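# Unscrew, remove and flip a laptop circuit board

## Task

Using the electric screwdriver, take out both screws holding the circuit board, then lift the board (cooler still attached) out of the laptop, flip it and set it on the table on the laptop's right side with its memory sockets facing up; steps already completed must not be reversed.

## Robot and tools

Robot: two arms, left_arm and right_arm. Each ends in a five-finger hand: right_arm has a right hand, left_arm its mirror-image left hand. The cameras are cam_high, cam_low (fixed) and cam_left_wrist, cam_right_wrist (on the wrists).

Frames. The scene frame has its origin at table-top height, halfway between the nominal arm bases, +z up, +x out across the table, and left_arm on the +y side (this is not the image side). Actual bases: left_arm at (+0.019, +0.252, 0) m, right_arm at (-0.001, -0.361, 0) m, each turned very slightly about z. Hand positions, orientations, velocities and targets in results are given in that arm's own base frame. The table and fixed cameras use the scene frame. Motion offsets use the axes of each arm's current Hand target.

Hand point: a spot 0.15 m out from the wrist mounting face along the fingers, 0.05 m in front of the palm. Its +z runs along the straight fingers, +y out of the palm, +x across the palm away from the thumb on the right hand (toward the thumb on the left hand). Straight fingertips reach 0.06-0.07 m past it; a wrist bracket on the little-finger side can collide with things.

The 28-number row (all values in [-1, 1], always all 28 even if one arm is idle): left_arm dx, dy, dz, rx, ry, rz; left hand thumb_turn, thumb_bend, index, middle, ring, little, force_limit, speed; then the same 14 for right_arm. Pose numbers are an offset, not a place: they count from the arm's Hand target at the moment the action or move begins, along that target's own axes. 1.0 equals 0.6 m for dx/dy/dz and 180 degrees for rx/ry/rz (the three together form one rotation vector). All six zeros re-requests the current Hand target. Each new action starts from the updated target, so repeating an offset moves further. Finger numbers are targets, not offsets: -1 open/straight, +1 closed; thumb_turn -1 beside the palm, +1 opposite the fingers. force_limit maps -1..+1 to about 0..10 N at the fingertip (15 N for the two thumb motors). speed rises from nearly zero at -1 to full at +0.48 and above; use -0.94 or lower for a gentle grip. No value means 'unchanged': to keep a hand as it is, resend the last eight numbers you actually sent it (or, if none yet, its hand_measured six plus hand_force_limit and hand_speed). The hand closes around 0.035-0.065 m objects with the thumb in front, or a handle down to about 0.025 m.

Tools.
execute_actions(actions, cameras): actions is a list of actions; each action is up to 15 rows at 1/30 s per row, a short action repeats its last row to fill 15 steps. Every row in an action counts from the action's starting target. Images return only for an empty actions list or when cameras names them (["all"], a list of names, or []).
move(target, speed, blend, blocking, cameras): target is one 28-number row or up to 15 rows, each an offset from the same starting Hand targets. Paths are straight; speed is m/s (0.002 to 4.3, default 0.25; turning up to twice that in rad/s), one value or one per target. blend (m) rounds corners between listed targets; 0 stops at each. The whole list must fit in 10 s. Moves do not avoid obstacles or the other arm, and avoid paths passing near an arm's own base. blocking=false returns after about 0.5 s while it continues.
wait(seconds 0-10, cameras): holds last commands; lets a running move continue.
stop(cameras): brakes the running move.
zoom_image(camera, region [x0, y0, x1, y1] pixels, up to 504x504) on the latest image of that camera.
show_instructions(): shows the reference pages.
finished_scene(scene=1): ends the scene permanently.

Results: end_effector_position (m) and end_effector_quat_wxyz per arm in its base frame; Hand target (last commanded pose after clipping, which later offsets start from); joint positions, velocities and torques; hand_measured, hand_stopped_by (moving, target, force, stalled, fault) and hand_load_n (positive when the finger is pushed open; a drop to about 0 signals a lost grip). A move adds a 'move:' line such as done, off_target, moving, held or fault, plus any limits (paced = pose clipped, held = steps withheld). Arms often settle 1-3 cm (sometimes 5 cm) below or short of a command without any contact; send the missing distance as a further offset. Orientation is clipped to 40 degrees from the current one each step.

Avoid: dropping or releasing moving parts, fast impacts, hard pushes, letting anything fall off the table, any collision or squeeze between the two arms (including one hand closing on the other's fingers), overloading fingers with heavy or swung loads, and long stretched-out or stalled pushing, which overheats motors (MOTOR HOT warning; at 100 °C the arm drops and is out for 30-60 s). To stop pressing against something, command a target back beyond the hand point.

Each tool is called after "Call:" as name(argument=value, ...) on one line, values as JSON.

Reference images:

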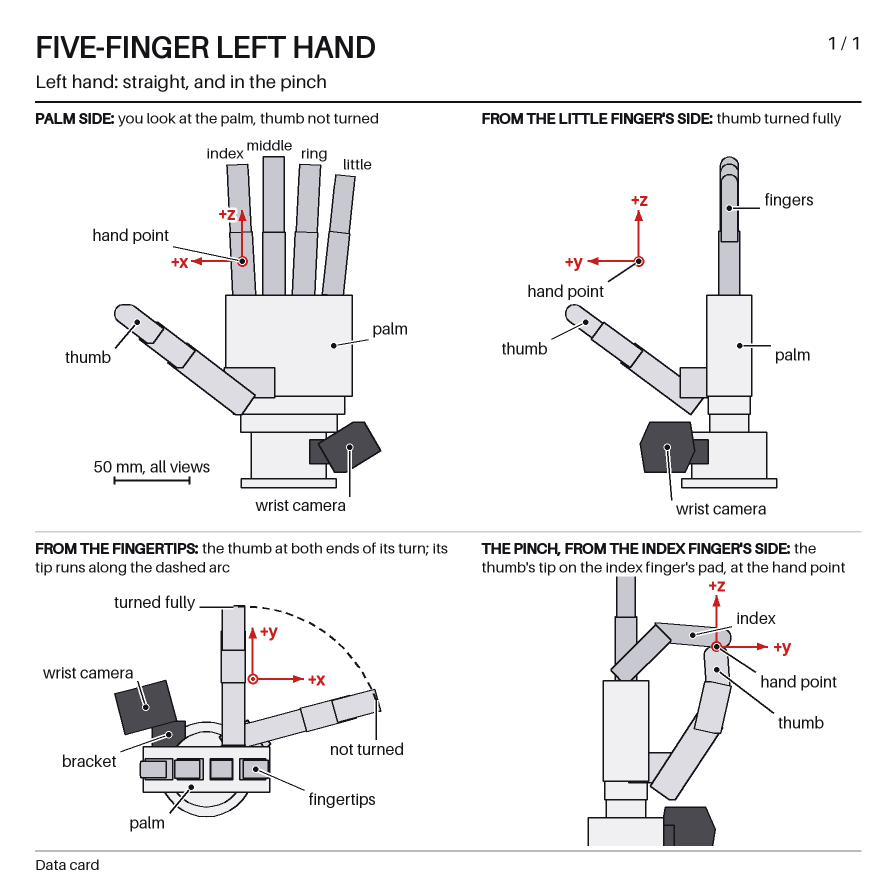

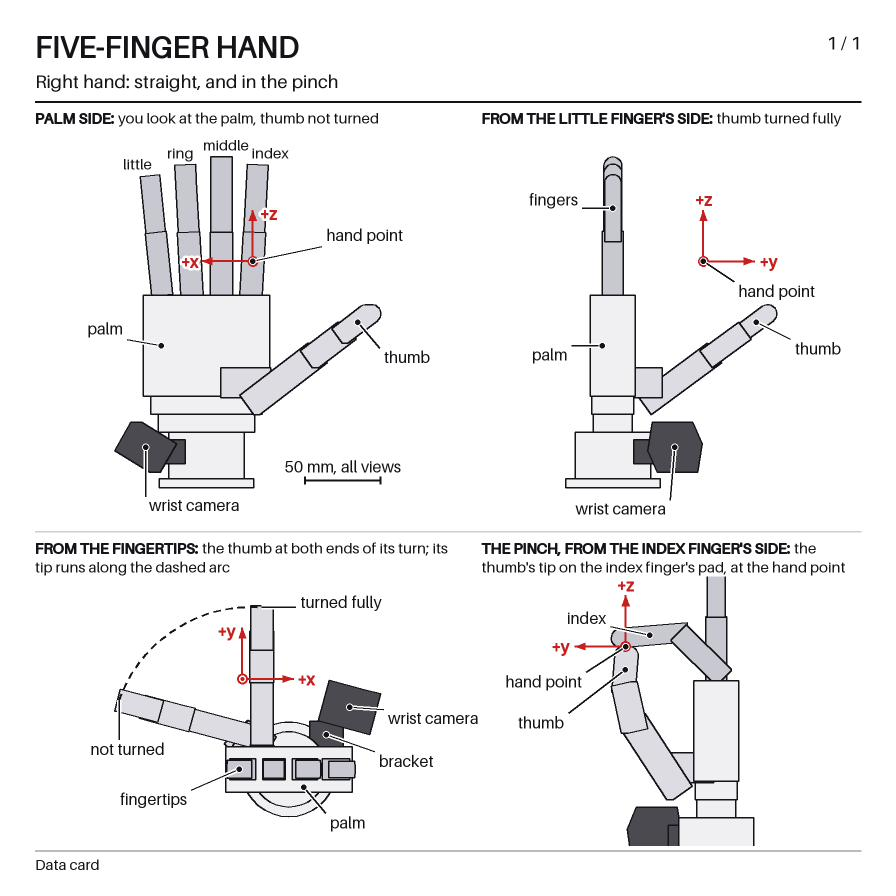

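## Session

Call:
execute_actions(actions=[])

Scene clock: 0.00 s.
left_arm: end_effector_position=(+0.2721, +0.1004, +0.3356) hand_measured=(-1.000, -1.000, -1.000, -1.000, -1.000, -1.000) hand_load_n=(+0.0, +0.0, +0.0, +0.0, +0.0, +0.0) hand_stopped_by=(target, target, target, target, target, target) hand_force_limit=0.00 hand_speed=-0.80 end_effector_quat_wxyz=(+0.411, -0.515, +0.587, -0.471) | right_arm: end_effector_position=(+0.3973, -0.1789, +0.1869) hand_measured=(-1.000, -1.000, -1.000, -1.000, -1.000, -1.000) hand_load_n=(+0.0, +0.0, +0.0, +0.0, +0.0, +0.0) hand_stopped_by=(target, target, target, target, target, target) hand_force_limit=0.00 hand_speed=-0.80 end_effector_quat_wxyz=(+0.200, -0.150, +0.957, +0.149)
Joint positions: left_arm=[0.992 0.588 0.783 -0.675 1.076 0.427] | right_arm=[-0.756 1.546 1.263 -1.277 -0.504 0.507]
Joint velocities: within noise
Joint torques (N m): no reading
Heat: left arm: hottest elbow 30 °C; right arm: hottest waist 28 °C.
Hand target: left_arm +0.2735, +0.1015, +0.3490; +0.422, -0.505, +0.589, -0.470 | right_arm +0.4041, -0.1842, +0.1943; +0.209, -0.151, +0.956, +0.141

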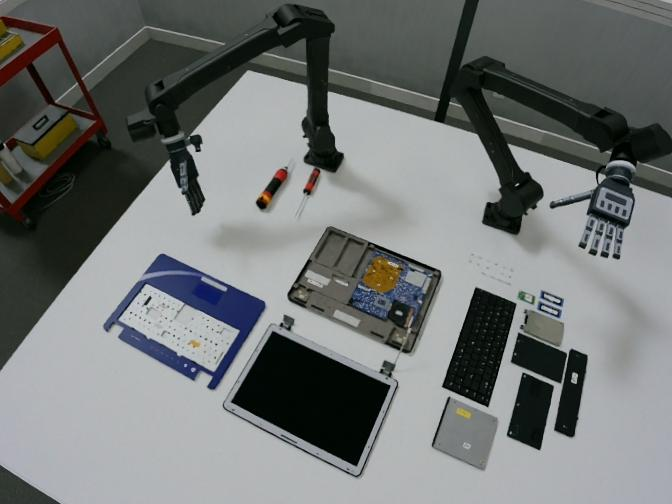

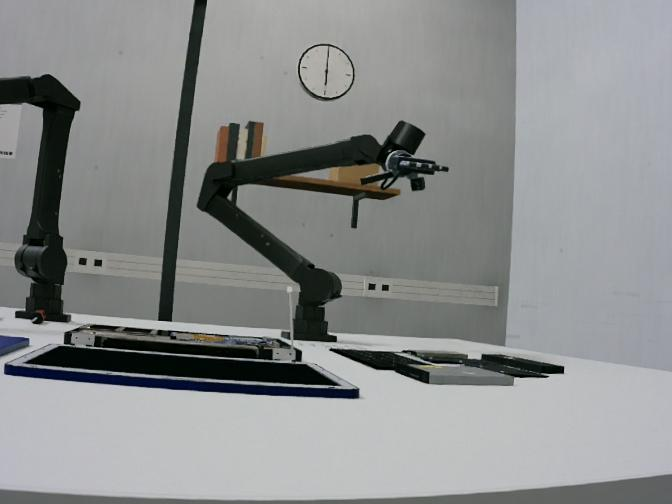

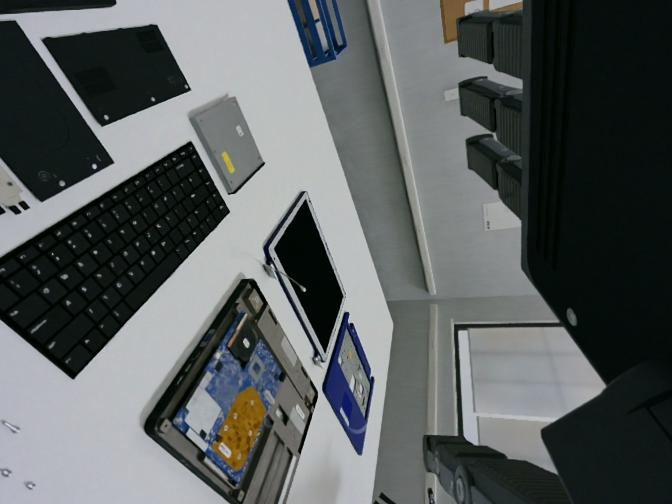

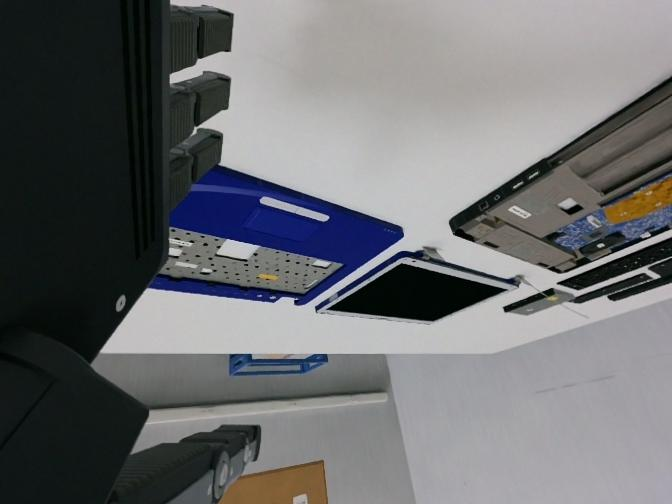

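Call:
zoom_image(camera="cam_high", region=[270, 200, 460, 370])

Call:
zoom_image(camera="cam_high", region=[220, 130, 370, 240])

Call:
zoom_image(camera="cam_left_wrist", region=[130, 260, 340, 504])

Scaled by 2.653 from the camera's 672x504 image, which has a finer 960x720 frame.

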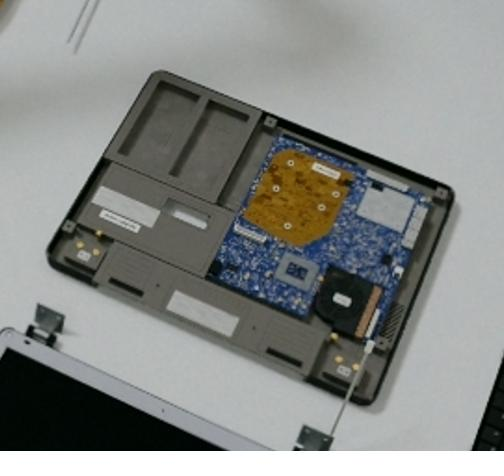

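Scaled by 3.360 from the camera's 672x504 image, which has a finer 960x720 frame.

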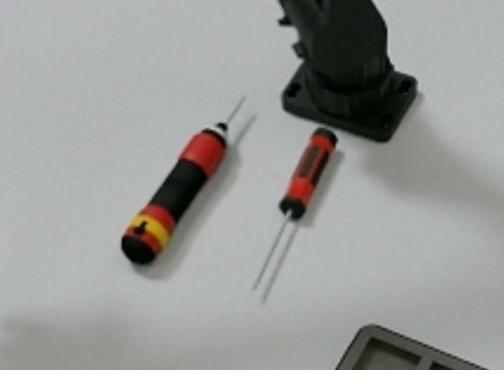

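Scaled by 2.066 from the camera's 672x504 image, which has a finer 960x720 frame.

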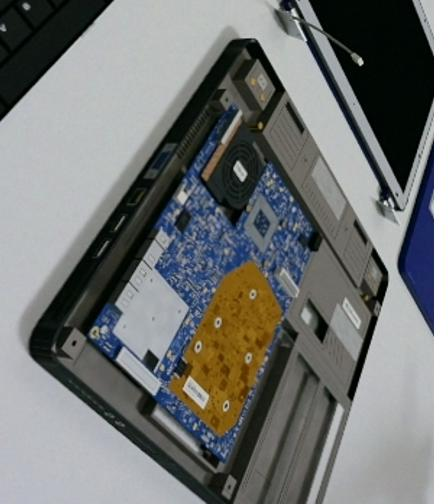

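Call:
move(target=[0.4545, 0.1897, 0.2625, -0.25, 0, 0, -1, -1, -1, -1, -1, -1, 0, -0.8, 0.1803, 0.2552, -0.08, 0.091, 0.1348, 0.0974, -1, -1, -1, -1, -1, -1, 0, -0.8], speed=0.2, cameras=["all"])

Scene clock: 16.90 s.
left_arm: end_effector_position=(+0.3503, -0.1723, +0.1739) hand_measured=(-1.000, -1.000, -1.000, -1.000, -1.000, -1.000) hand_load_n=(+0.0, +0.0, +0.0, +0.0, +0.0, +0.0) hand_stopped_by=(target, target, target, target, target, target) hand_force_limit=0.00 hand_speed=-0.80 end_effector_quat_wxyz=(+0.186, -0.627, +0.733, -0.189) | right_arm: end_effector_position=(+0.2417, -0.0879, +0.2196) hand_measured=(-1.000, -1.000, -1.000, -1.000, -1.000, -1.000) hand_load_n=(+0.0, +0.0, +0.0, +0.0, +0.0, +0.0) hand_stopped_by=(target, target, target, target, target, target) hand_force_limit=0.00 hand_speed=-0.80 end_effector_quat_wxyz=(+0.004, -0.003, +1.000, -0.001)
Joint positions: left_arm=[-0.432 1.142 0.968 -0.889 -0.174 -0.231] | right_arm=[-0.612 0.999 1.004 -1.567 -0.003 0.952]
Joint torques (N m): left_arm=[-1.67 -5.66 12.25 0.39 -0.17 -0.08] | right_arm=[1.38 -5.83 8.35 -0.57 0.09 0.15]
Heat: left arm: hottest elbow 32 °C; right arm: hottest waist 28 °C.
Hand target: left_arm +0.3671, -0.1830, +0.1995; +0.196, -0.628, +0.724, -0.209 | right_arm +0.2401, -0.0848, +0.2200; +0.001, +0.000, +1.000, +0.000
Off the commanded pose: left_arm 0.032 m, 3 deg | right_arm 0.004 m, 1 deg.
move: off_target (left_arm)
camera_calibration:
cam_left_wrist: T_world_to_cam=[[0.799837, -0.402734, 0.445046, -0.420831], [-0.565117, -0.755135, 0.332287, 0.0053049], [0.202247, -0.517278, -0.831576, 0.101374], [0, 0, 0, 1]] pos_world=[0.319091, -0.113039, 0.269826]
cam_right_wrist: T_world_to_cam=[[-0.258828, 0.965919, -0.00303302, 0.146619], [0.806293, 0.217781, 0.549967, -0.303414], [0.531884, 0.139901, -0.835181, 0.182679], [0, 0, 0, 1]] pos_world=[0.185425, -0.101102, 0.319883]

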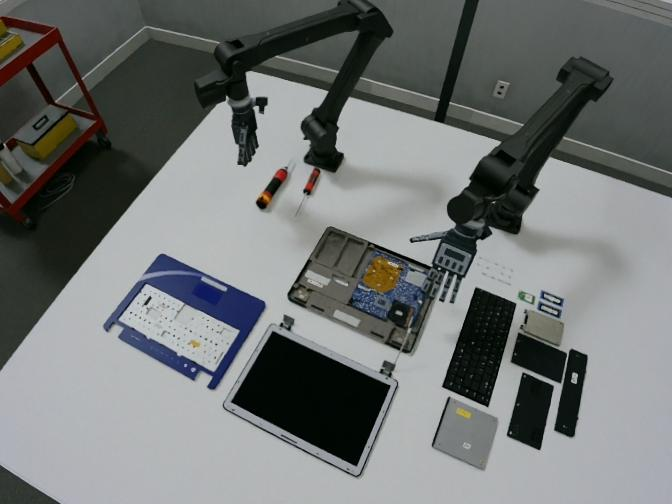

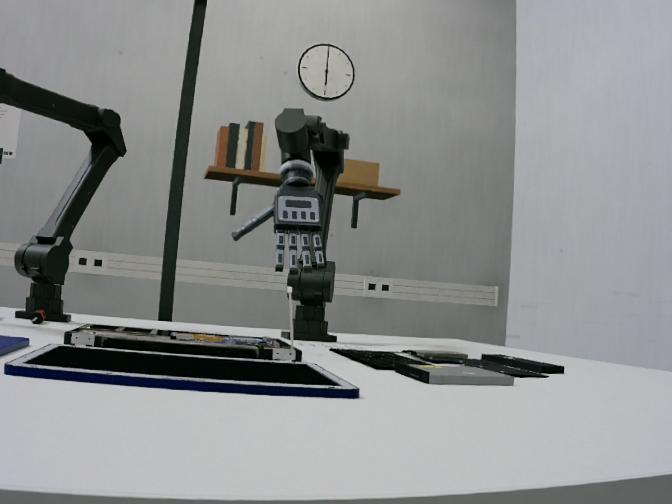

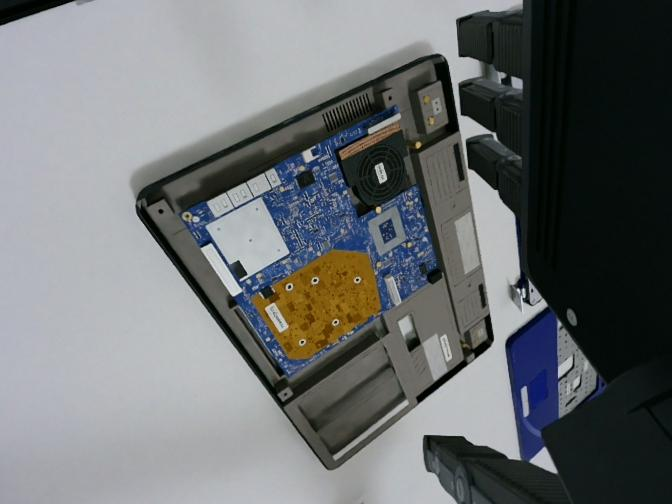

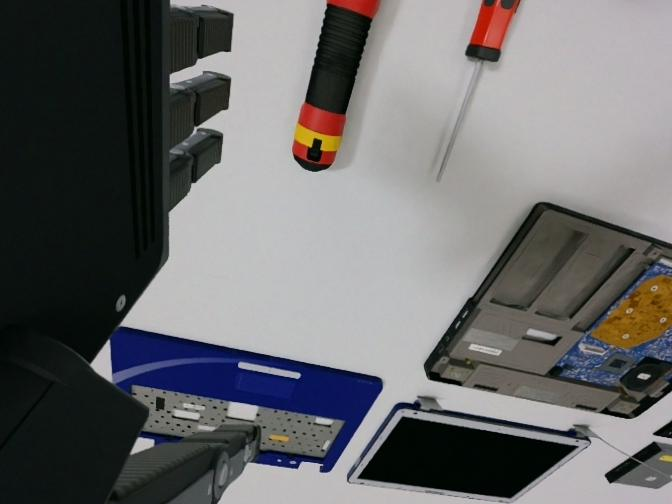

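Call:
zoom_image(camera="cam_left_wrist", region=[300, 50, 500, 250])

Call:
zoom_image(camera="cam_left_wrist", region=[130, 180, 330, 380])

Call:
zoom_image(camera="cam_left_wrist", region=[230, 230, 500, 470])

Call:
zoom_image(camera="cam_right_wrist", region=[260, 0, 420, 190])

Scaled by 2.520 from the camera's 672x504 image, which has a finer 960x720 frame.

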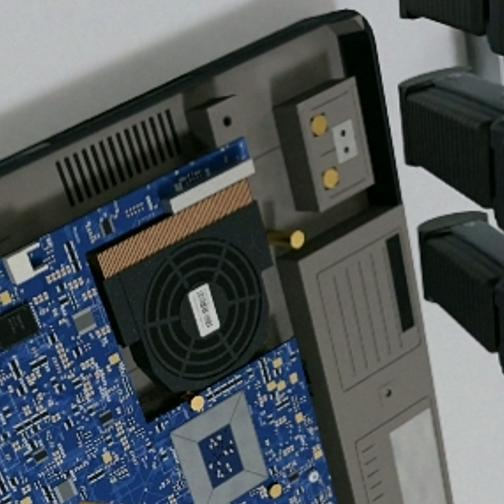

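Scaled by 2.520 from the camera's 672x504 image, which has a finer 960x720 frame.

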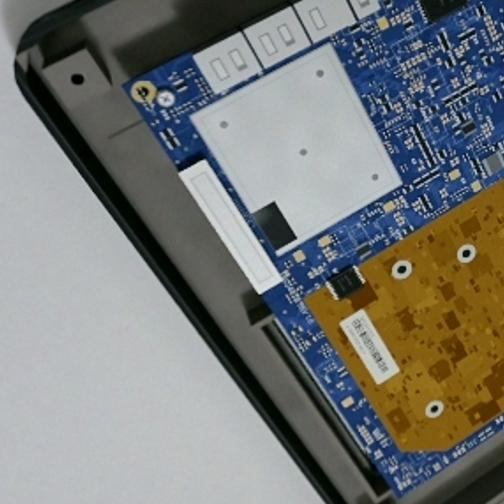

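Scaled by 1.867 from the camera's 672x504 image, which has a finer 960x720 frame.

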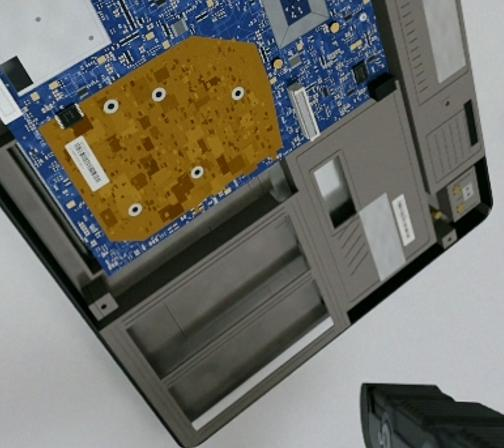

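Scaled by 2.653 from the camera's 672x504 image, which has a finer 960x720 frame.

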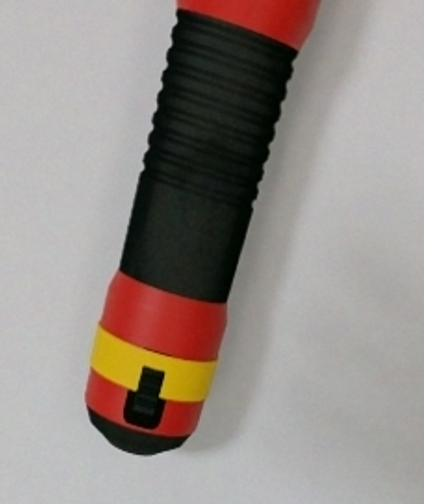

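Call:
zoom_image(camera="cam_left_wrist", region=[170, 195, 230, 245])

Call:
zoom_image(camera="cam_left_wrist", region=[360, 195, 450, 290])

Scaled by 8.400 from the camera's 672x504 image, which has a finer 960x720 frame.

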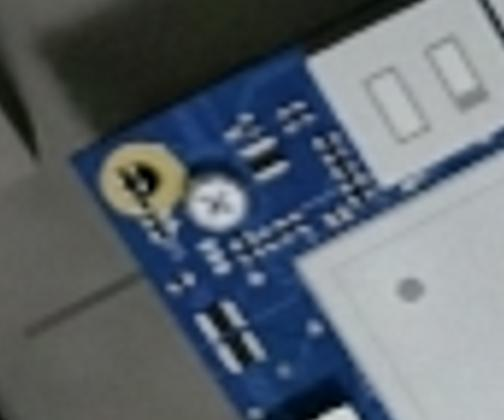

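Scaled by 5.305 from the camera's 672x504 image, which has a finer 960x720 frame.

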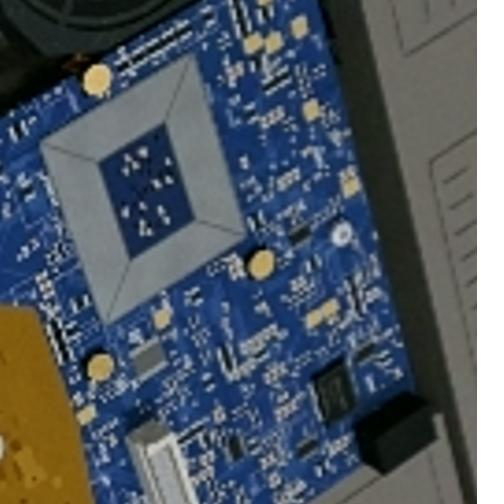

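Call:
move(target=[0,0,0,0,0,0, -1, -1, -1, -1, -1, -1, 0, -0.8, 0.0333, 0, 0, 0, 0.1667, 0, -1, -1, -1, -1, -1, -1, 0, -0.8], speed=0.2, cameras=["cam_right_wrist", "cam_left_wrist"])

Scene clock: 21.33 s.
left_arm: end_effector_position=(+0.3503, -0.1723, +0.1739) hand_measured=(-1.000, -1.000, -1.000, -1.000, -1.000, -1.000) hand_load_n=(+0.0, +0.0, +0.0, +0.0, +0.0, +0.0) hand_stopped_by=(target, target, target, target, target, target) hand_force_limit=0.00 hand_speed=-0.80 end_effector_quat_wxyz=(+0.186, -0.627, +0.733, -0.189) | right_arm: end_effector_position=(+0.2186, -0.0840, +0.2044) hand_measured=(-1.000, -1.000, -1.000, -1.000, -1.000, -1.000) hand_load_n=(+0.0, +0.0, +0.0, +0.0, +0.0, +0.0) hand_stopped_by=(target, target, target, target, target, target) hand_force_limit=0.00 hand_speed=-0.80 end_effector_quat_wxyz=(-0.111, -0.020, +0.993, -0.025)
Joint positions: left_arm=[-0.432 1.142 0.968 -0.889 -0.174 -0.231] | right_arm=[-0.52 1.073 1.021 -1.686 0.157 1.024]
Joint torques (N m): left_arm=[-1.49 -5.66 12.3 0.44 -0.16 -0.08] | right_arm=[1.49 -6.83 10.77 -0.92 0.26 -0.01]
Heat: left arm: hottest elbow 33 °C; right arm: hottest waist 28 °C.
Hand target: left_arm +0.3671, -0.1830, +0.1995; +0.196, -0.628, +0.724, -0.209 | right_arm +0.2200, -0.0847, +0.2199; -0.258, +0.000, +0.966, +0.000
Off the commanded pose: left_arm 0.032 m, 3 deg | right_arm 0.016 m, 18 deg.
joint sent to its limit (right arm) — joint 4 (wrist pitch), lower limit. The joint targets are off in orientation, not in position.
move: off_target (left_arm, right_arm)
camera_calibration:
cam_left_wrist: T_world_to_cam=[[0.799837, -0.402734, 0.445046, -0.420831], [-0.565117, -0.755135, 0.332287, 0.0053049], [0.202247, -0.517278, -0.831576, 0.101374], [0, 0, 0, 1]] pos_world=[0.319091, -0.113039, 0.269826]
cam_right_wrist: T_world_to_cam=[[-0.288785, 0.9573, 0.0134052, 0.139344], [0.901607, 0.267221, 0.340145, -0.251097], [0.322039, 0.110315, -0.940278, 0.246659], [0, 0, 0, 1]] pos_world=[0.187197, -0.0935058, 0.315469]
Images, in order (width x height): cam_left_wrist 672x504, cam_right_wrist 672x504.

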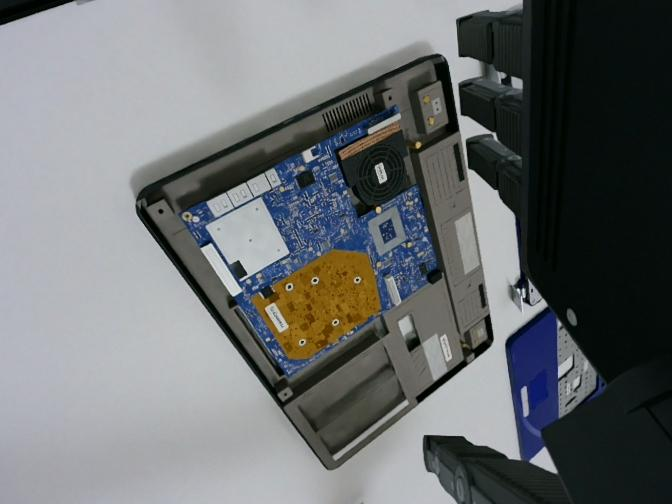

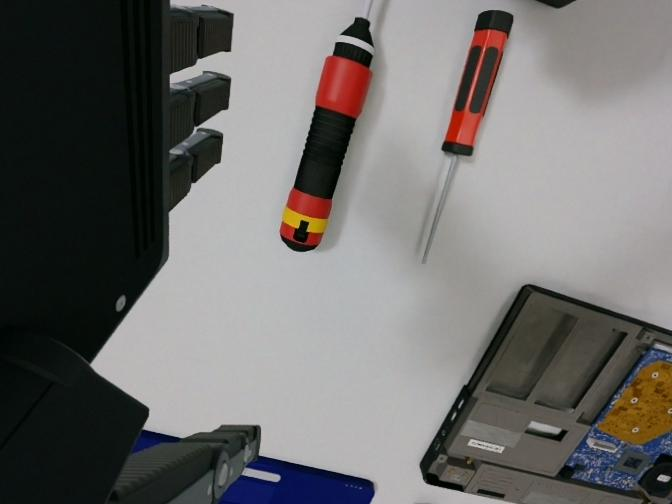

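Call:
zoom_image(camera="cam_right_wrist", region=[250, 0, 430, 260])

Scaled by 1.938 from the camera's 672x504 image, which has a finer 960x720 frame.

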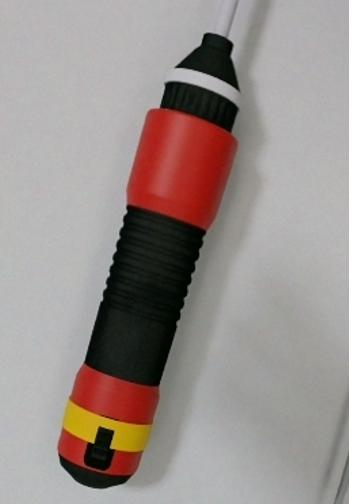

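Call:
move(target=[0,0,0,0,0,0, -1, -1, -1, -1, -1, -1, 0, -0.8, -0.1197, -0.0038, 0.104, 0.2711, -0.1558, 0.0727, 1, -0.6, -0.7, -0.7, -0.7, -0.7, 0, 0], speed=0.2, cameras=["cam_right_wrist", "cam_high"])

Scene clock: 41.63 s.
left_arm: end_effector_position=(+0.3503, -0.1723, +0.1739) hand_measured=(-1.000, -1.000, -1.000, -1.000, -1.000, -1.000) hand_load_n=(+0.0, +0.0, +0.0, +0.0, +0.0, +0.0) hand_stopped_by=(target, target, target, target, target, target) hand_force_limit=0.00 hand_speed=-0.80 end_effector_quat_wxyz=(+0.186, -0.627, +0.733, -0.189) | right_arm: end_effector_position=(+0.2461, -0.0874, +0.1305) hand_measured=(+1.000, -0.600, -0.700, -0.700, -0.700, -0.700) hand_load_n=(+0.0, +0.0, +0.0, -0.5, +0.0, +0.0) hand_stopped_by=(target, target, target, target, target, target) hand_force_limit=0.00 hand_speed=0.00 end_effector_quat_wxyz=(-0.006, +0.000, +0.909, -0.418)
Joint positions: left_arm=[-0.432 1.142 0.968 -0.889 -0.174 -0.231] | right_arm=[0.098 0.961 0.686 -1.426 0.855 1.729]
Joint torques (N m): left_arm=[-1.49 -5.48 12.19 0.42 -0.18 -0.05] | right_arm=[1.49 -3.14 7.87 0.09 0.87 0.15]
Heat: left arm: hottest elbow 37 °C; right arm: hottest elbow 29 °C.
Hand target: left_arm +0.3671, -0.1830, +0.1995; +0.196, -0.628, +0.724, -0.209 | right_arm +0.2512, -0.0870, +0.1301; +0.000, +0.000, +0.907, -0.422
Off the commanded pose: left_arm 0.032 m, 3 deg | right_arm 0.005 m, 1 deg.
move: off_target (left_arm)
camera_calibration:
cam_right_wrist: T_world_to_cam=[[-0.25628, 0.632602, -0.730845, 0.212192], [0.817377, 0.545427, 0.185484, -0.184497], [0.51596, -0.54984, -0.656857, 0.0262763], [0, 0, 0, 1]] pos_world=[0.191627, -0.0191558, 0.206561]
Images, in order (width x height): cam_high 672x504, cam_right_wrist 672x504.

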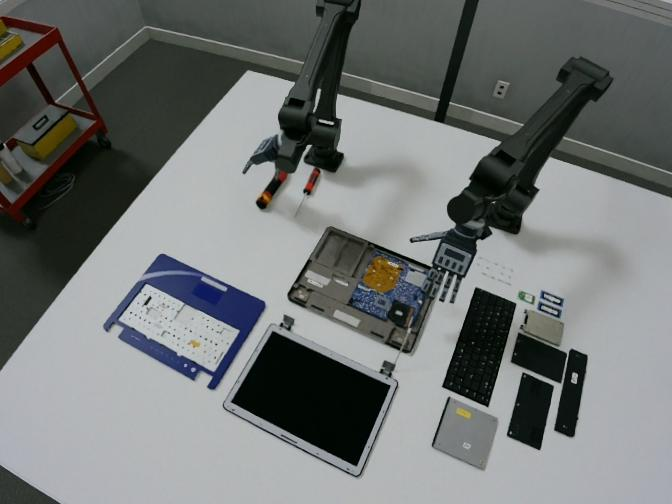

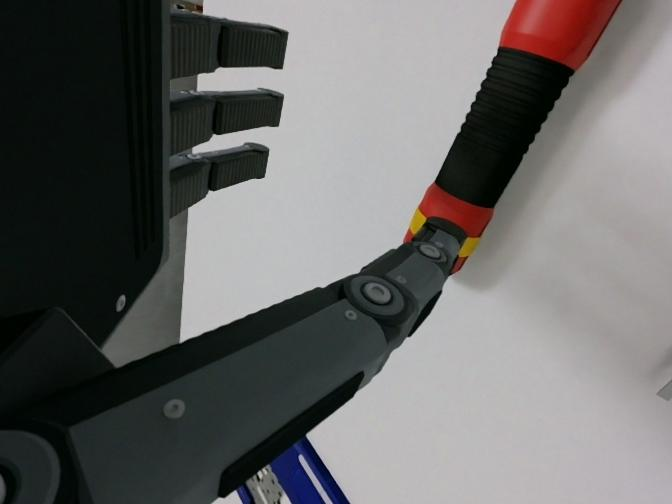

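Call:
move(target=[0,0,0,0,0,0, -1, -1, -1, -1, -1, -1, 0, -0.8, 0, 0.1085, 0.0911, 0, 0, 0, 1, -0.6, -0.7, -0.7, -0.7, -0.7, 0, 0], speed=0.12, cameras=["cam_right_wrist", "cam_high"])

Scene clock: 44.40 s.
left_arm: end_effector_position=(+0.3503, -0.1723, +0.1739) hand_measured=(-1.000, -1.000, -1.000, -1.000, -1.000, -1.000) hand_load_n=(+0.0, +0.0, +0.0, +0.0, +0.0, +0.0) hand_stopped_by=(target, target, target, target, target, target) hand_force_limit=0.00 hand_speed=-0.80 end_effector_quat_wxyz=(+0.186, -0.627, +0.733, -0.189) | right_arm: end_effector_position=(+0.2469, -0.0863, +0.0463) hand_measured=(+1.000, -0.600, -0.700, -0.700, -0.700, -0.700) hand_load_n=(+0.0, +0.0, +0.0, +0.0, +0.0, +0.0) hand_stopped_by=(target, target, target, target, target, target) hand_force_limit=0.00 hand_speed=0.00 end_effector_quat_wxyz=(-0.005, +0.001, +0.908, -0.418)
Joint positions: left_arm=[-0.432 1.142 0.968 -0.889 -0.174 -0.231] | right_arm=[0.104 1.093 0.522 -1.136 0.855 1.739]
Joint torques (N m): left_arm=[-1.9 -5.6 12.34 0.46 -0.17 -0.07] | right_arm=[1.14 -3.78 6.67 0.31 0.85 0.07]
Heat: left arm: hottest elbow 38 °C; right arm: hottest elbow 29 °C.
Hand target: left_arm +0.3671, -0.1830, +0.1995; +0.196, -0.628, +0.724, -0.209 | right_arm +0.2513, -0.0869, +0.0451; +0.000, +0.000, +0.907, -0.422
Off the commanded pose: left_arm 0.032 m, 3 deg | right_arm 0.005 m, 1 deg.
move: off_target (left_arm)
camera_calibration:
cam_right_wrist: T_world_to_cam=[[-0.254668, 0.632282, -0.731686, 0.149815], [0.817445, 0.544999, 0.186441, -0.170308], [0.516651, -0.550632, -0.655649, -0.0291456], [0, 0, 0, 1]] pos_world=[0.192428, -0.0179562, 0.12226]
Images, in order (width x height): cam_high 672x504, cam_right_wrist 672x504.

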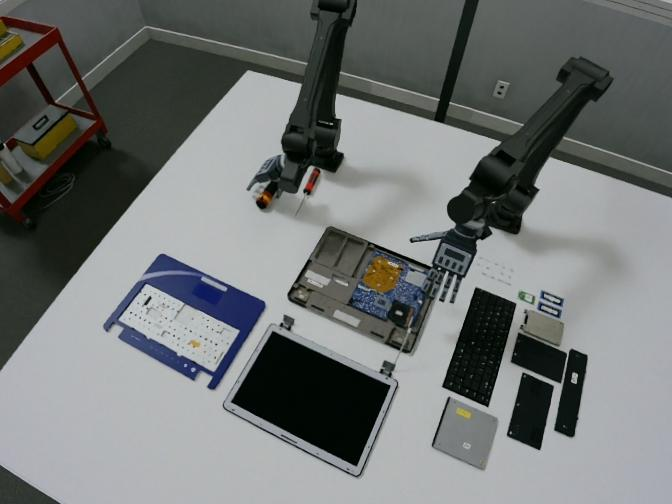

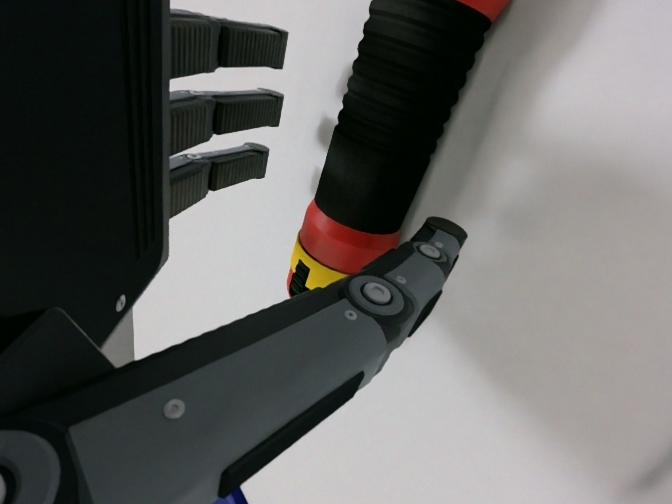

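Call:
move(target=[0,0,0,0,0,0, -1, -1, -1, -1, -1, -1, 0, -0.8, 0, 0.0128, 0.0107, 0, 0, 0, 1, -0.6, -0.6, -0.6, -0.6, -0.6, 0, 0], speed=0.05, cameras=["cam_right_wrist"])

Scene clock: 47.30 s.
left_arm: end_effector_position=(+0.3503, -0.1723, +0.1739) hand_measured=(-1.000, -1.000, -1.000, -1.000, -1.000, -1.000) hand_load_n=(+0.0, +0.0, +0.0, +0.0, +0.0, +0.0) hand_stopped_by=(target, target, target, target, target, target) hand_force_limit=0.00 hand_speed=-0.80 end_effector_quat_wxyz=(+0.186, -0.627, +0.733, -0.189) | right_arm: end_effector_position=(+0.2474, -0.0862, +0.0364) hand_measured=(+1.000, -0.600, -0.600, -0.600, -0.600, -0.600) hand_load_n=(+0.0, +0.0, +0.0, +0.0, +0.0, +0.0) hand_stopped_by=(target, target, target, target, target, target) hand_force_limit=0.00 hand_speed=0.00 end_effector_quat_wxyz=(-0.005, +0.001, +0.908, -0.418)
Joint positions: left_arm=[-0.432 1.142 0.968 -0.889 -0.174 -0.231] | right_arm=[0.104 1.116 0.507 -1.096 0.855 1.739]
Joint torques (N m): left_arm=[-1.67 -5.48 12.26 0.38 -0.17 -0.05] | right_arm=[1.03 -3.96 6.41 0.32 0.82 0.08]
Heat: left arm: hottest elbow 38 °C; right arm: hottest elbow 29 °C.
Hand target: left_arm +0.3671, -0.1830, +0.1995; +0.196, -0.628, +0.724, -0.209 | right_arm +0.2512, -0.0869, +0.0349; +0.000, +0.000, +0.907, -0.422
Off the commanded pose: left_arm 0.032 m, 3 deg | right_arm 0.004 m, 1 deg.
move: off_target (left_arm)
camera_calibration:
cam_right_wrist: T_world_to_cam=[[-0.254197, 0.632366, -0.731777, 0.142556], [0.817324, 0.544978, 0.18703, -0.168969], [0.517074, -0.550557, -0.655379, -0.0359504], [0, 0, 0, 1]] pos_world=[0.192928, -0.0178561, 0.11236]
Images, in order (width x height): cam_right_wrist 672x504.

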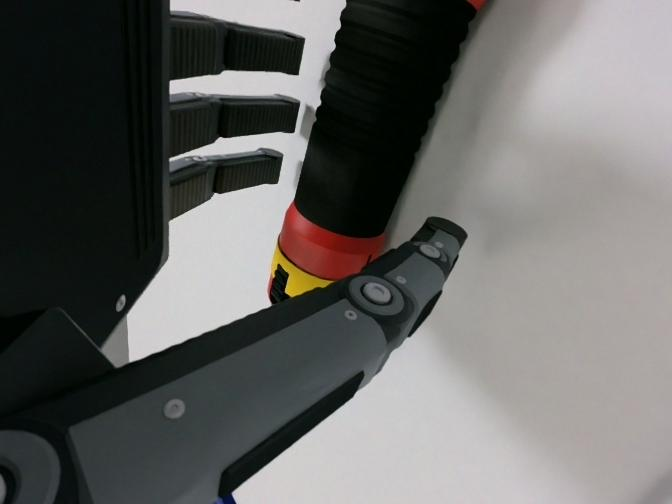

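Call:
execute_actions(actions=[[[0,0,0,0,0,0, -1, -1, -1, -1, -1, -1, 0, -0.8, 0,0,0,0,0,0, 1, 0.4, 0.3, 0.3, 0.3, 0.3, -0.4, -0.6]]], cameras=[])

Call:
wait(seconds=2, cameras=["cam_right_wrist"])

Scene clock: 48.87 s.
left_arm: end_effector_position=(+0.3503, -0.1723, +0.1739) hand_measured=(-1.000, -1.000, -1.000, -1.000, -1.000, -1.000) hand_load_n=(+0.0, +0.0, +0.0, +0.0, +0.0, +0.0) hand_stopped_by=(target, target, target, target, target, target) hand_force_limit=0.00 hand_speed=-0.80 end_effector_quat_wxyz=(+0.186, -0.627, +0.733, -0.189) | right_arm: end_effector_position=(+0.2478, -0.0875, +0.0372) hand_measured=(+1.000, -0.364, -0.130, -0.090, -0.090, -0.052) hand_load_n=(+7.0, +12.0, +3.0, +6.5, +3.5, +3.0) hand_stopped_by=(target, force, force, force, force, force) hand_force_limit=-0.40 hand_speed=-0.60 end_effector_quat_wxyz=(-0.004, +0.000, +0.907, -0.421)
Joint positions: left_arm=[-0.432 1.142 0.968 -0.889 -0.174 -0.231] | right_arm=[0.103 1.116 0.507 -1.095 0.862 1.735]
Joint torques (N m): left_arm=[-1.67 -5.48 12.22 0.43 -0.15 -0.08] | right_arm=[1.14 -4.01 6.39 0.29 0.53 0.07]
Heat: left arm: hottest elbow 38 °C; right arm: hottest elbow 29 °C.
Hand target: left_arm +0.3671, -0.1830, +0.1995; +0.196, -0.628, +0.724, -0.209 | right_arm +0.2512, -0.0870, +0.0350; +0.000, +0.001, +0.907, -0.422
Off the commanded pose: left_arm 0.032 m, 3 deg | right_arm 0.004 m, 1 deg.
Step readings (end_effector_position of left_arm | right_arm):
0: (+0.3503, -0.1723, +0.1739) | (+0.2474, -0.0862, +0.0364)
1: (+0.3503, -0.1723, +0.1739) | (+0.2474, -0.0862, +0.0364)
2: (+0.3503, -0.1723, +0.1739) | (+0.2474, -0.0862, +0.0364)
4: (+0.3503, -0.1723, +0.1739) | (+0.2474, -0.0862, +0.0364)
8: (+0.3503, -0.1723, +0.1739) | (+0.2475, -0.0867, +0.0367)
15: (+0.3503, -0.1723, +0.1739) | (+0.2477, -0.0876, +0.0373)
No camera images: "cameras" was empty.

Scene clock: 50.87 s.
left_arm: end_effector_position=(+0.3503, -0.1723, +0.1739) hand_measured=(-1.000, -1.000, -1.000, -1.000, -1.000, -1.000) hand_load_n=(+0.0, +0.0, +0.0, +0.0, +0.0, +0.0) hand_stopped_by=(target, target, target, target, target, target) hand_force_limit=0.00 hand_speed=-0.80 end_effector_quat_wxyz=(+0.186, -0.627, +0.733, -0.189) | right_arm: end_effector_position=(+0.2478, -0.0875, +0.0372) hand_measured=(+1.000, -0.364, -0.130, -0.090, -0.090, -0.052) hand_load_n=(+7.0, +12.0, +2.5, +6.5, +3.5, +3.0) hand_stopped_by=(target, force, force, force, force, force) hand_force_limit=-0.40 hand_speed=-0.60 end_effector_quat_wxyz=(-0.004, +0.000, +0.907, -0.421)
Joint positions: left_arm=[-0.432 1.142 0.968 -0.889 -0.174 -0.231] | right_arm=[0.103 1.116 0.507 -1.095 0.862 1.735]
Joint torques (N m): left_arm=[-1.61 -5.54 12.27 0.44 -0.18 -0.07] | right_arm=[1.14 -4.01 6.41 0.28 0.53 0.07]
Heat: left arm: hottest elbow 39 °C; right arm: hottest elbow 29 °C.
Hand target: left_arm +0.3671, -0.1830, +0.1995; +0.196, -0.628, +0.724, -0.209 | right_arm +0.2512, -0.0870, +0.0350; +0.000, +0.001, +0.907, -0.422
Off the commanded pose: left_arm 0.032 m, 3 deg | right_arm 0.004 m, 1 deg.
wait: 2.00 s; at rest by 0.17 s
camera_calibration:
cam_right_wrist: T_world_to_cam=[[-0.255905, 0.626205, -0.736465, 0.144138], [0.81589, 0.54852, 0.182894, -0.167884], [0.518494, -0.55407, -0.651283, -0.0371583], [0, 0, 0, 1]] pos_world=[0.193127, -0.0187603, 0.112657]
Images, in order (width x height): cam_right_wrist 672x504.

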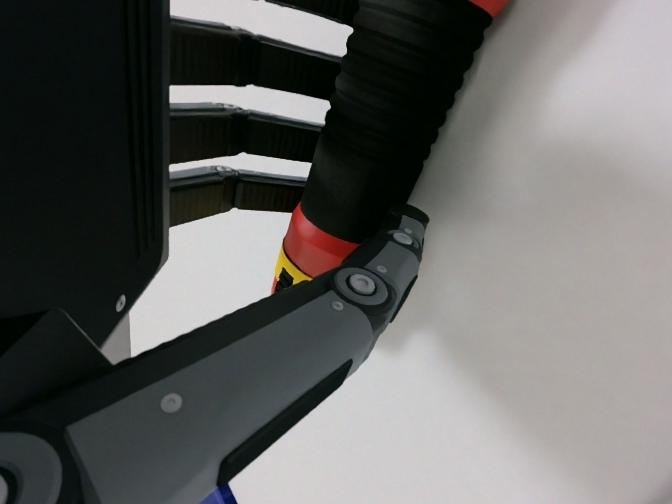

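Call:
move(target=[0,0,0,0,0,0, -1, -1, -1, -1, -1, -1, 0, -0.8, 0, -0.0638, -0.0536, 0, 0, 0, 1, 0.4, 0.3, 0.3, 0.3, 0.3, -0.4, -0.6], speed=0.06, cameras=["cam_right_wrist", "cam_high"])

Scene clock: 52.97 s.
left_arm: end_effector_position=(+0.3503, -0.1723, +0.1739) hand_measured=(-1.000, -1.000, -1.000, -1.000, -1.000, -1.000) hand_load_n=(+0.0, +0.0, +0.0, +0.0, +0.0, +0.0) hand_stopped_by=(target, target, target, target, target, target) hand_force_limit=0.00 hand_speed=-0.80 end_effector_quat_wxyz=(+0.186, -0.627, +0.733, -0.189) | right_arm: end_effector_position=(+0.2355, -0.0886, +0.0637) hand_measured=(+1.000, -0.364, -0.130, -0.090, -0.090, -0.052) hand_load_n=(+7.0, +12.0, +2.5, +6.5, +3.5, +3.0) hand_stopped_by=(target, force, force, force, force, force) hand_force_limit=-0.40 hand_speed=-0.60 end_effector_quat_wxyz=(-0.015, -0.004, +0.907, -0.422)
Joint positions: left_arm=[-0.432 1.142 0.968 -0.889 -0.174 -0.231] | right_arm=[0.103 1.038 0.54 -1.231 0.861 1.739]
Joint torques (N m): left_arm=[-1.79 -5.6 12.29 0.43 -0.16 -0.08] | right_arm=[1.03 -5.25 11.04 -0.99 0.61 0.04]
Heat: left arm: hottest elbow 39 °C; right arm: hottest elbow 29 °C.
Hand target: left_arm +0.3671, -0.1830, +0.1995; +0.196, -0.628, +0.724, -0.209 | right_arm +0.2511, -0.0870, +0.0850; +0.000, +0.001, +0.907, -0.422
Off the commanded pose: left_arm 0.032 m, 3 deg | right_arm 0.026 m, 2 deg.
move: off_target (left_arm, right_arm)
camera_calibration:
cam_right_wrist: T_world_to_cam=[[-0.271535, 0.625969, -0.731048, 0.164456], [0.8211, 0.54692, 0.163323, -0.162182], [0.50206, -0.555915, -0.662491, -0.00974402], [0, 0, 0, 1]] pos_world=[0.182716, -0.0196608, 0.140258]
Images, in order (width x height): cam_high 672x504, cam_right_wrist 672x504.

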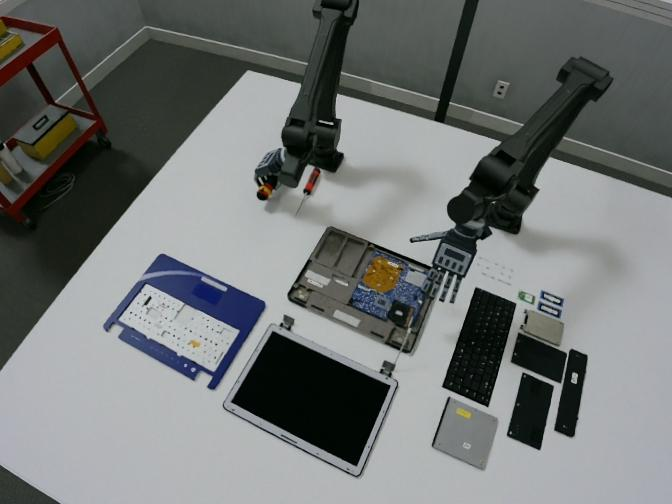

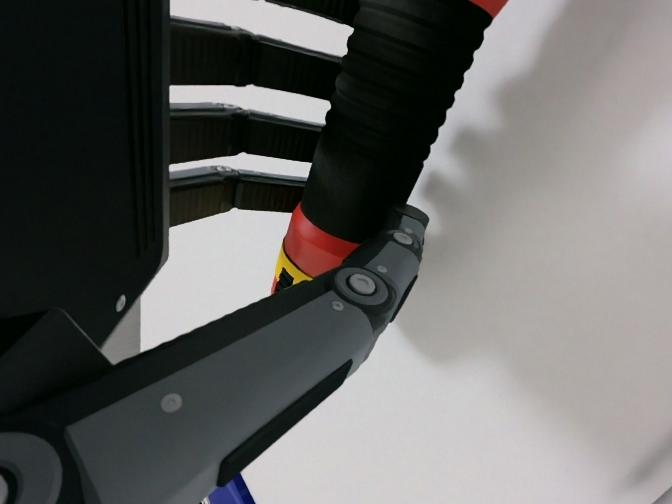

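Call:
move(target=[[-0.16, 0.078, -0.112, 0.053, 0.019, 0.052, -1, -1, -1, -1, -1, -1, 0, -0.8, -0.0648, -0.1178, -0.1577, -0.1216, -0.1648, 0.0071, 1, 0.4, 0.3, 0.3, 0.3, 0.3, -0.4, -0.6],[-0.3235, 0.1557, -0.2247, 0.1069, 0.0381, 0.1044, -1, -1, -1, -1, -1, -1, 0, -0.8, -0.0815, -0.1125, -0.5012, -0.4052, -0.5494, 0.0236, 1, 0.4, 0.3, 0.3, 0.3, 0.3, -0.4, -0.6]], speed=0.15, blend=0.04, cameras=["all"])

Scene clock: 71.50 s.
left_arm: end_effector_position=(+0.2425, +0.0269, +0.2601) hand_measured=(-1.000, -1.000, -1.000, -1.000, -1.000, -1.000) hand_load_n=(+0.0, +0.0, +0.0, +0.0, +0.0, +0.0) hand_stopped_by=(target, target, target, target, target, target) hand_force_limit=0.00 hand_speed=-0.80 end_effector_quat_wxyz=(+0.281, -0.452, +0.781, -0.327) | right_arm: end_effector_position=(+0.2996, +0.0982, +0.3189) hand_measured=(+1.000, -0.364, -0.130, -0.090, -0.090, -0.054) hand_load_n=(+6.5, +12.0, +2.5, +6.5, +4.0, +3.0) hand_stopped_by=(target, force, force, force, force, force) hand_force_limit=-0.40 hand_speed=-0.60 end_effector_quat_wxyz=(+0.646, -0.267, +0.663, +0.268)
Joint positions: left_arm=[0.516 0.601 0.837 -1.123 0.625 0.807] | right_arm=[-0.379 0.744 0.366 0.324 -1.155 1.531]
Joint torques (N m): left_arm=[-0.03 0.67 8.84 0.59 0.64 0.19] | right_arm=[1.55 -2.08 9.8 2.32 0 0.4]
Heat: left arm: hottest elbow 42 °C; right arm: hottest elbow 32 °C.
Hand target: left_arm +0.2424, +0.0284, +0.2653; +0.286, -0.447, +0.781, -0.328 | right_arm +0.2999, +0.0998, +0.3303; +0.654, -0.271, +0.653, +0.271
Off the commanded pose: left_arm 0.005 m, 1 deg | right_arm 0.011 m, 2 deg.
move: off_target (right_arm)
camera_calibration:
cam_left_wrist: T_world_to_cam=[[0.418379, -0.610907, 0.672124, -0.25372], [-0.856484, -0.511665, 0.0680746, 0.198926], [0.302316, -0.604145, -0.737302, 0.251434], [0, 0, 0, 1]] pos_world=[0.200516, 0.0986862, 0.342373]
cam_right_wrist: T_world_to_cam=[[-0.685012, 0.687145, -0.242053, 0.213439], [-0.516721, -0.224038, 0.826321, -0.0936797], [0.513573, 0.691114, 0.508531, -0.268349], [0, 0, 0, 1]] pos_world=[0.235619, 0.0178083, 0.265537]

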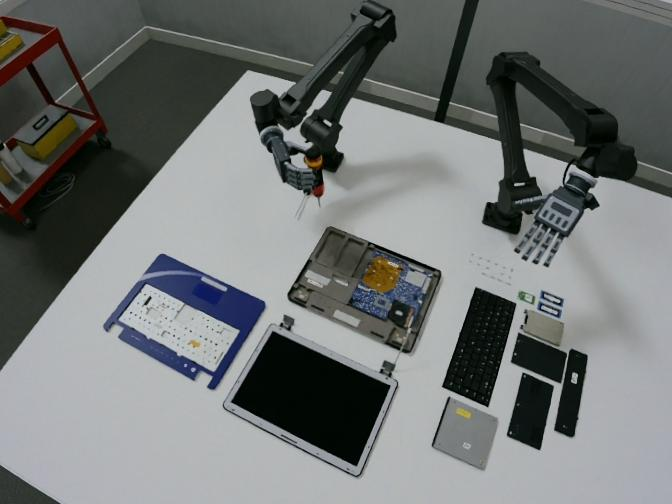

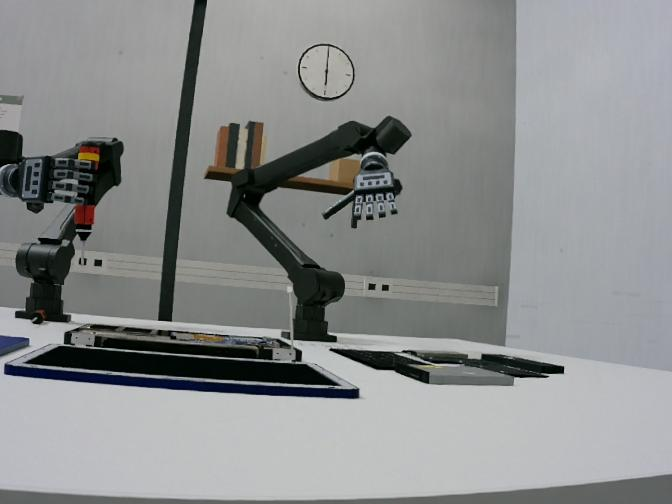

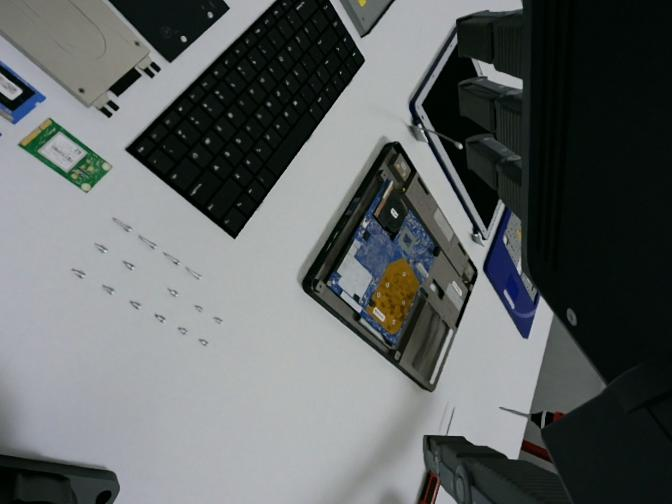

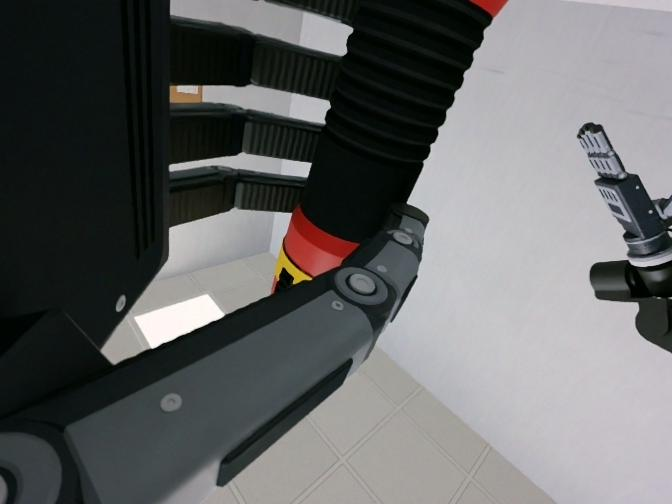

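Call:
zoom_image(camera="cam_low", region=[10, 120, 170, 280])

Call:
zoom_image(camera="cam_left_wrist", region=[290, 130, 500, 400])

Scaled by 3.150 from the camera's 672x504 image, which has a finer 960x720 frame.

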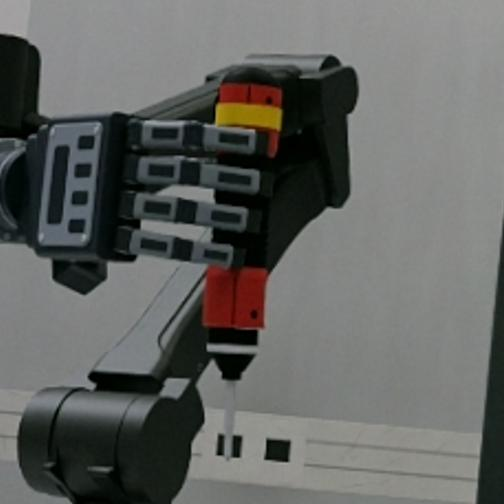

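Scaled by 1.867 from the camera's 672x504 image, which has a finer 960x720 frame.

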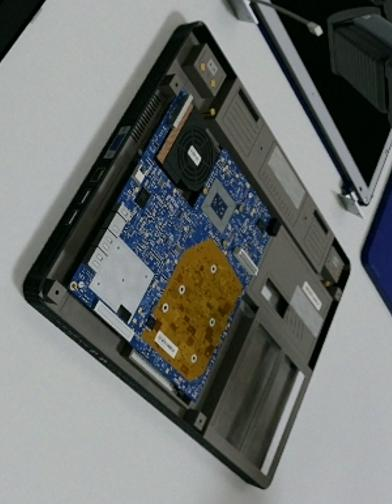

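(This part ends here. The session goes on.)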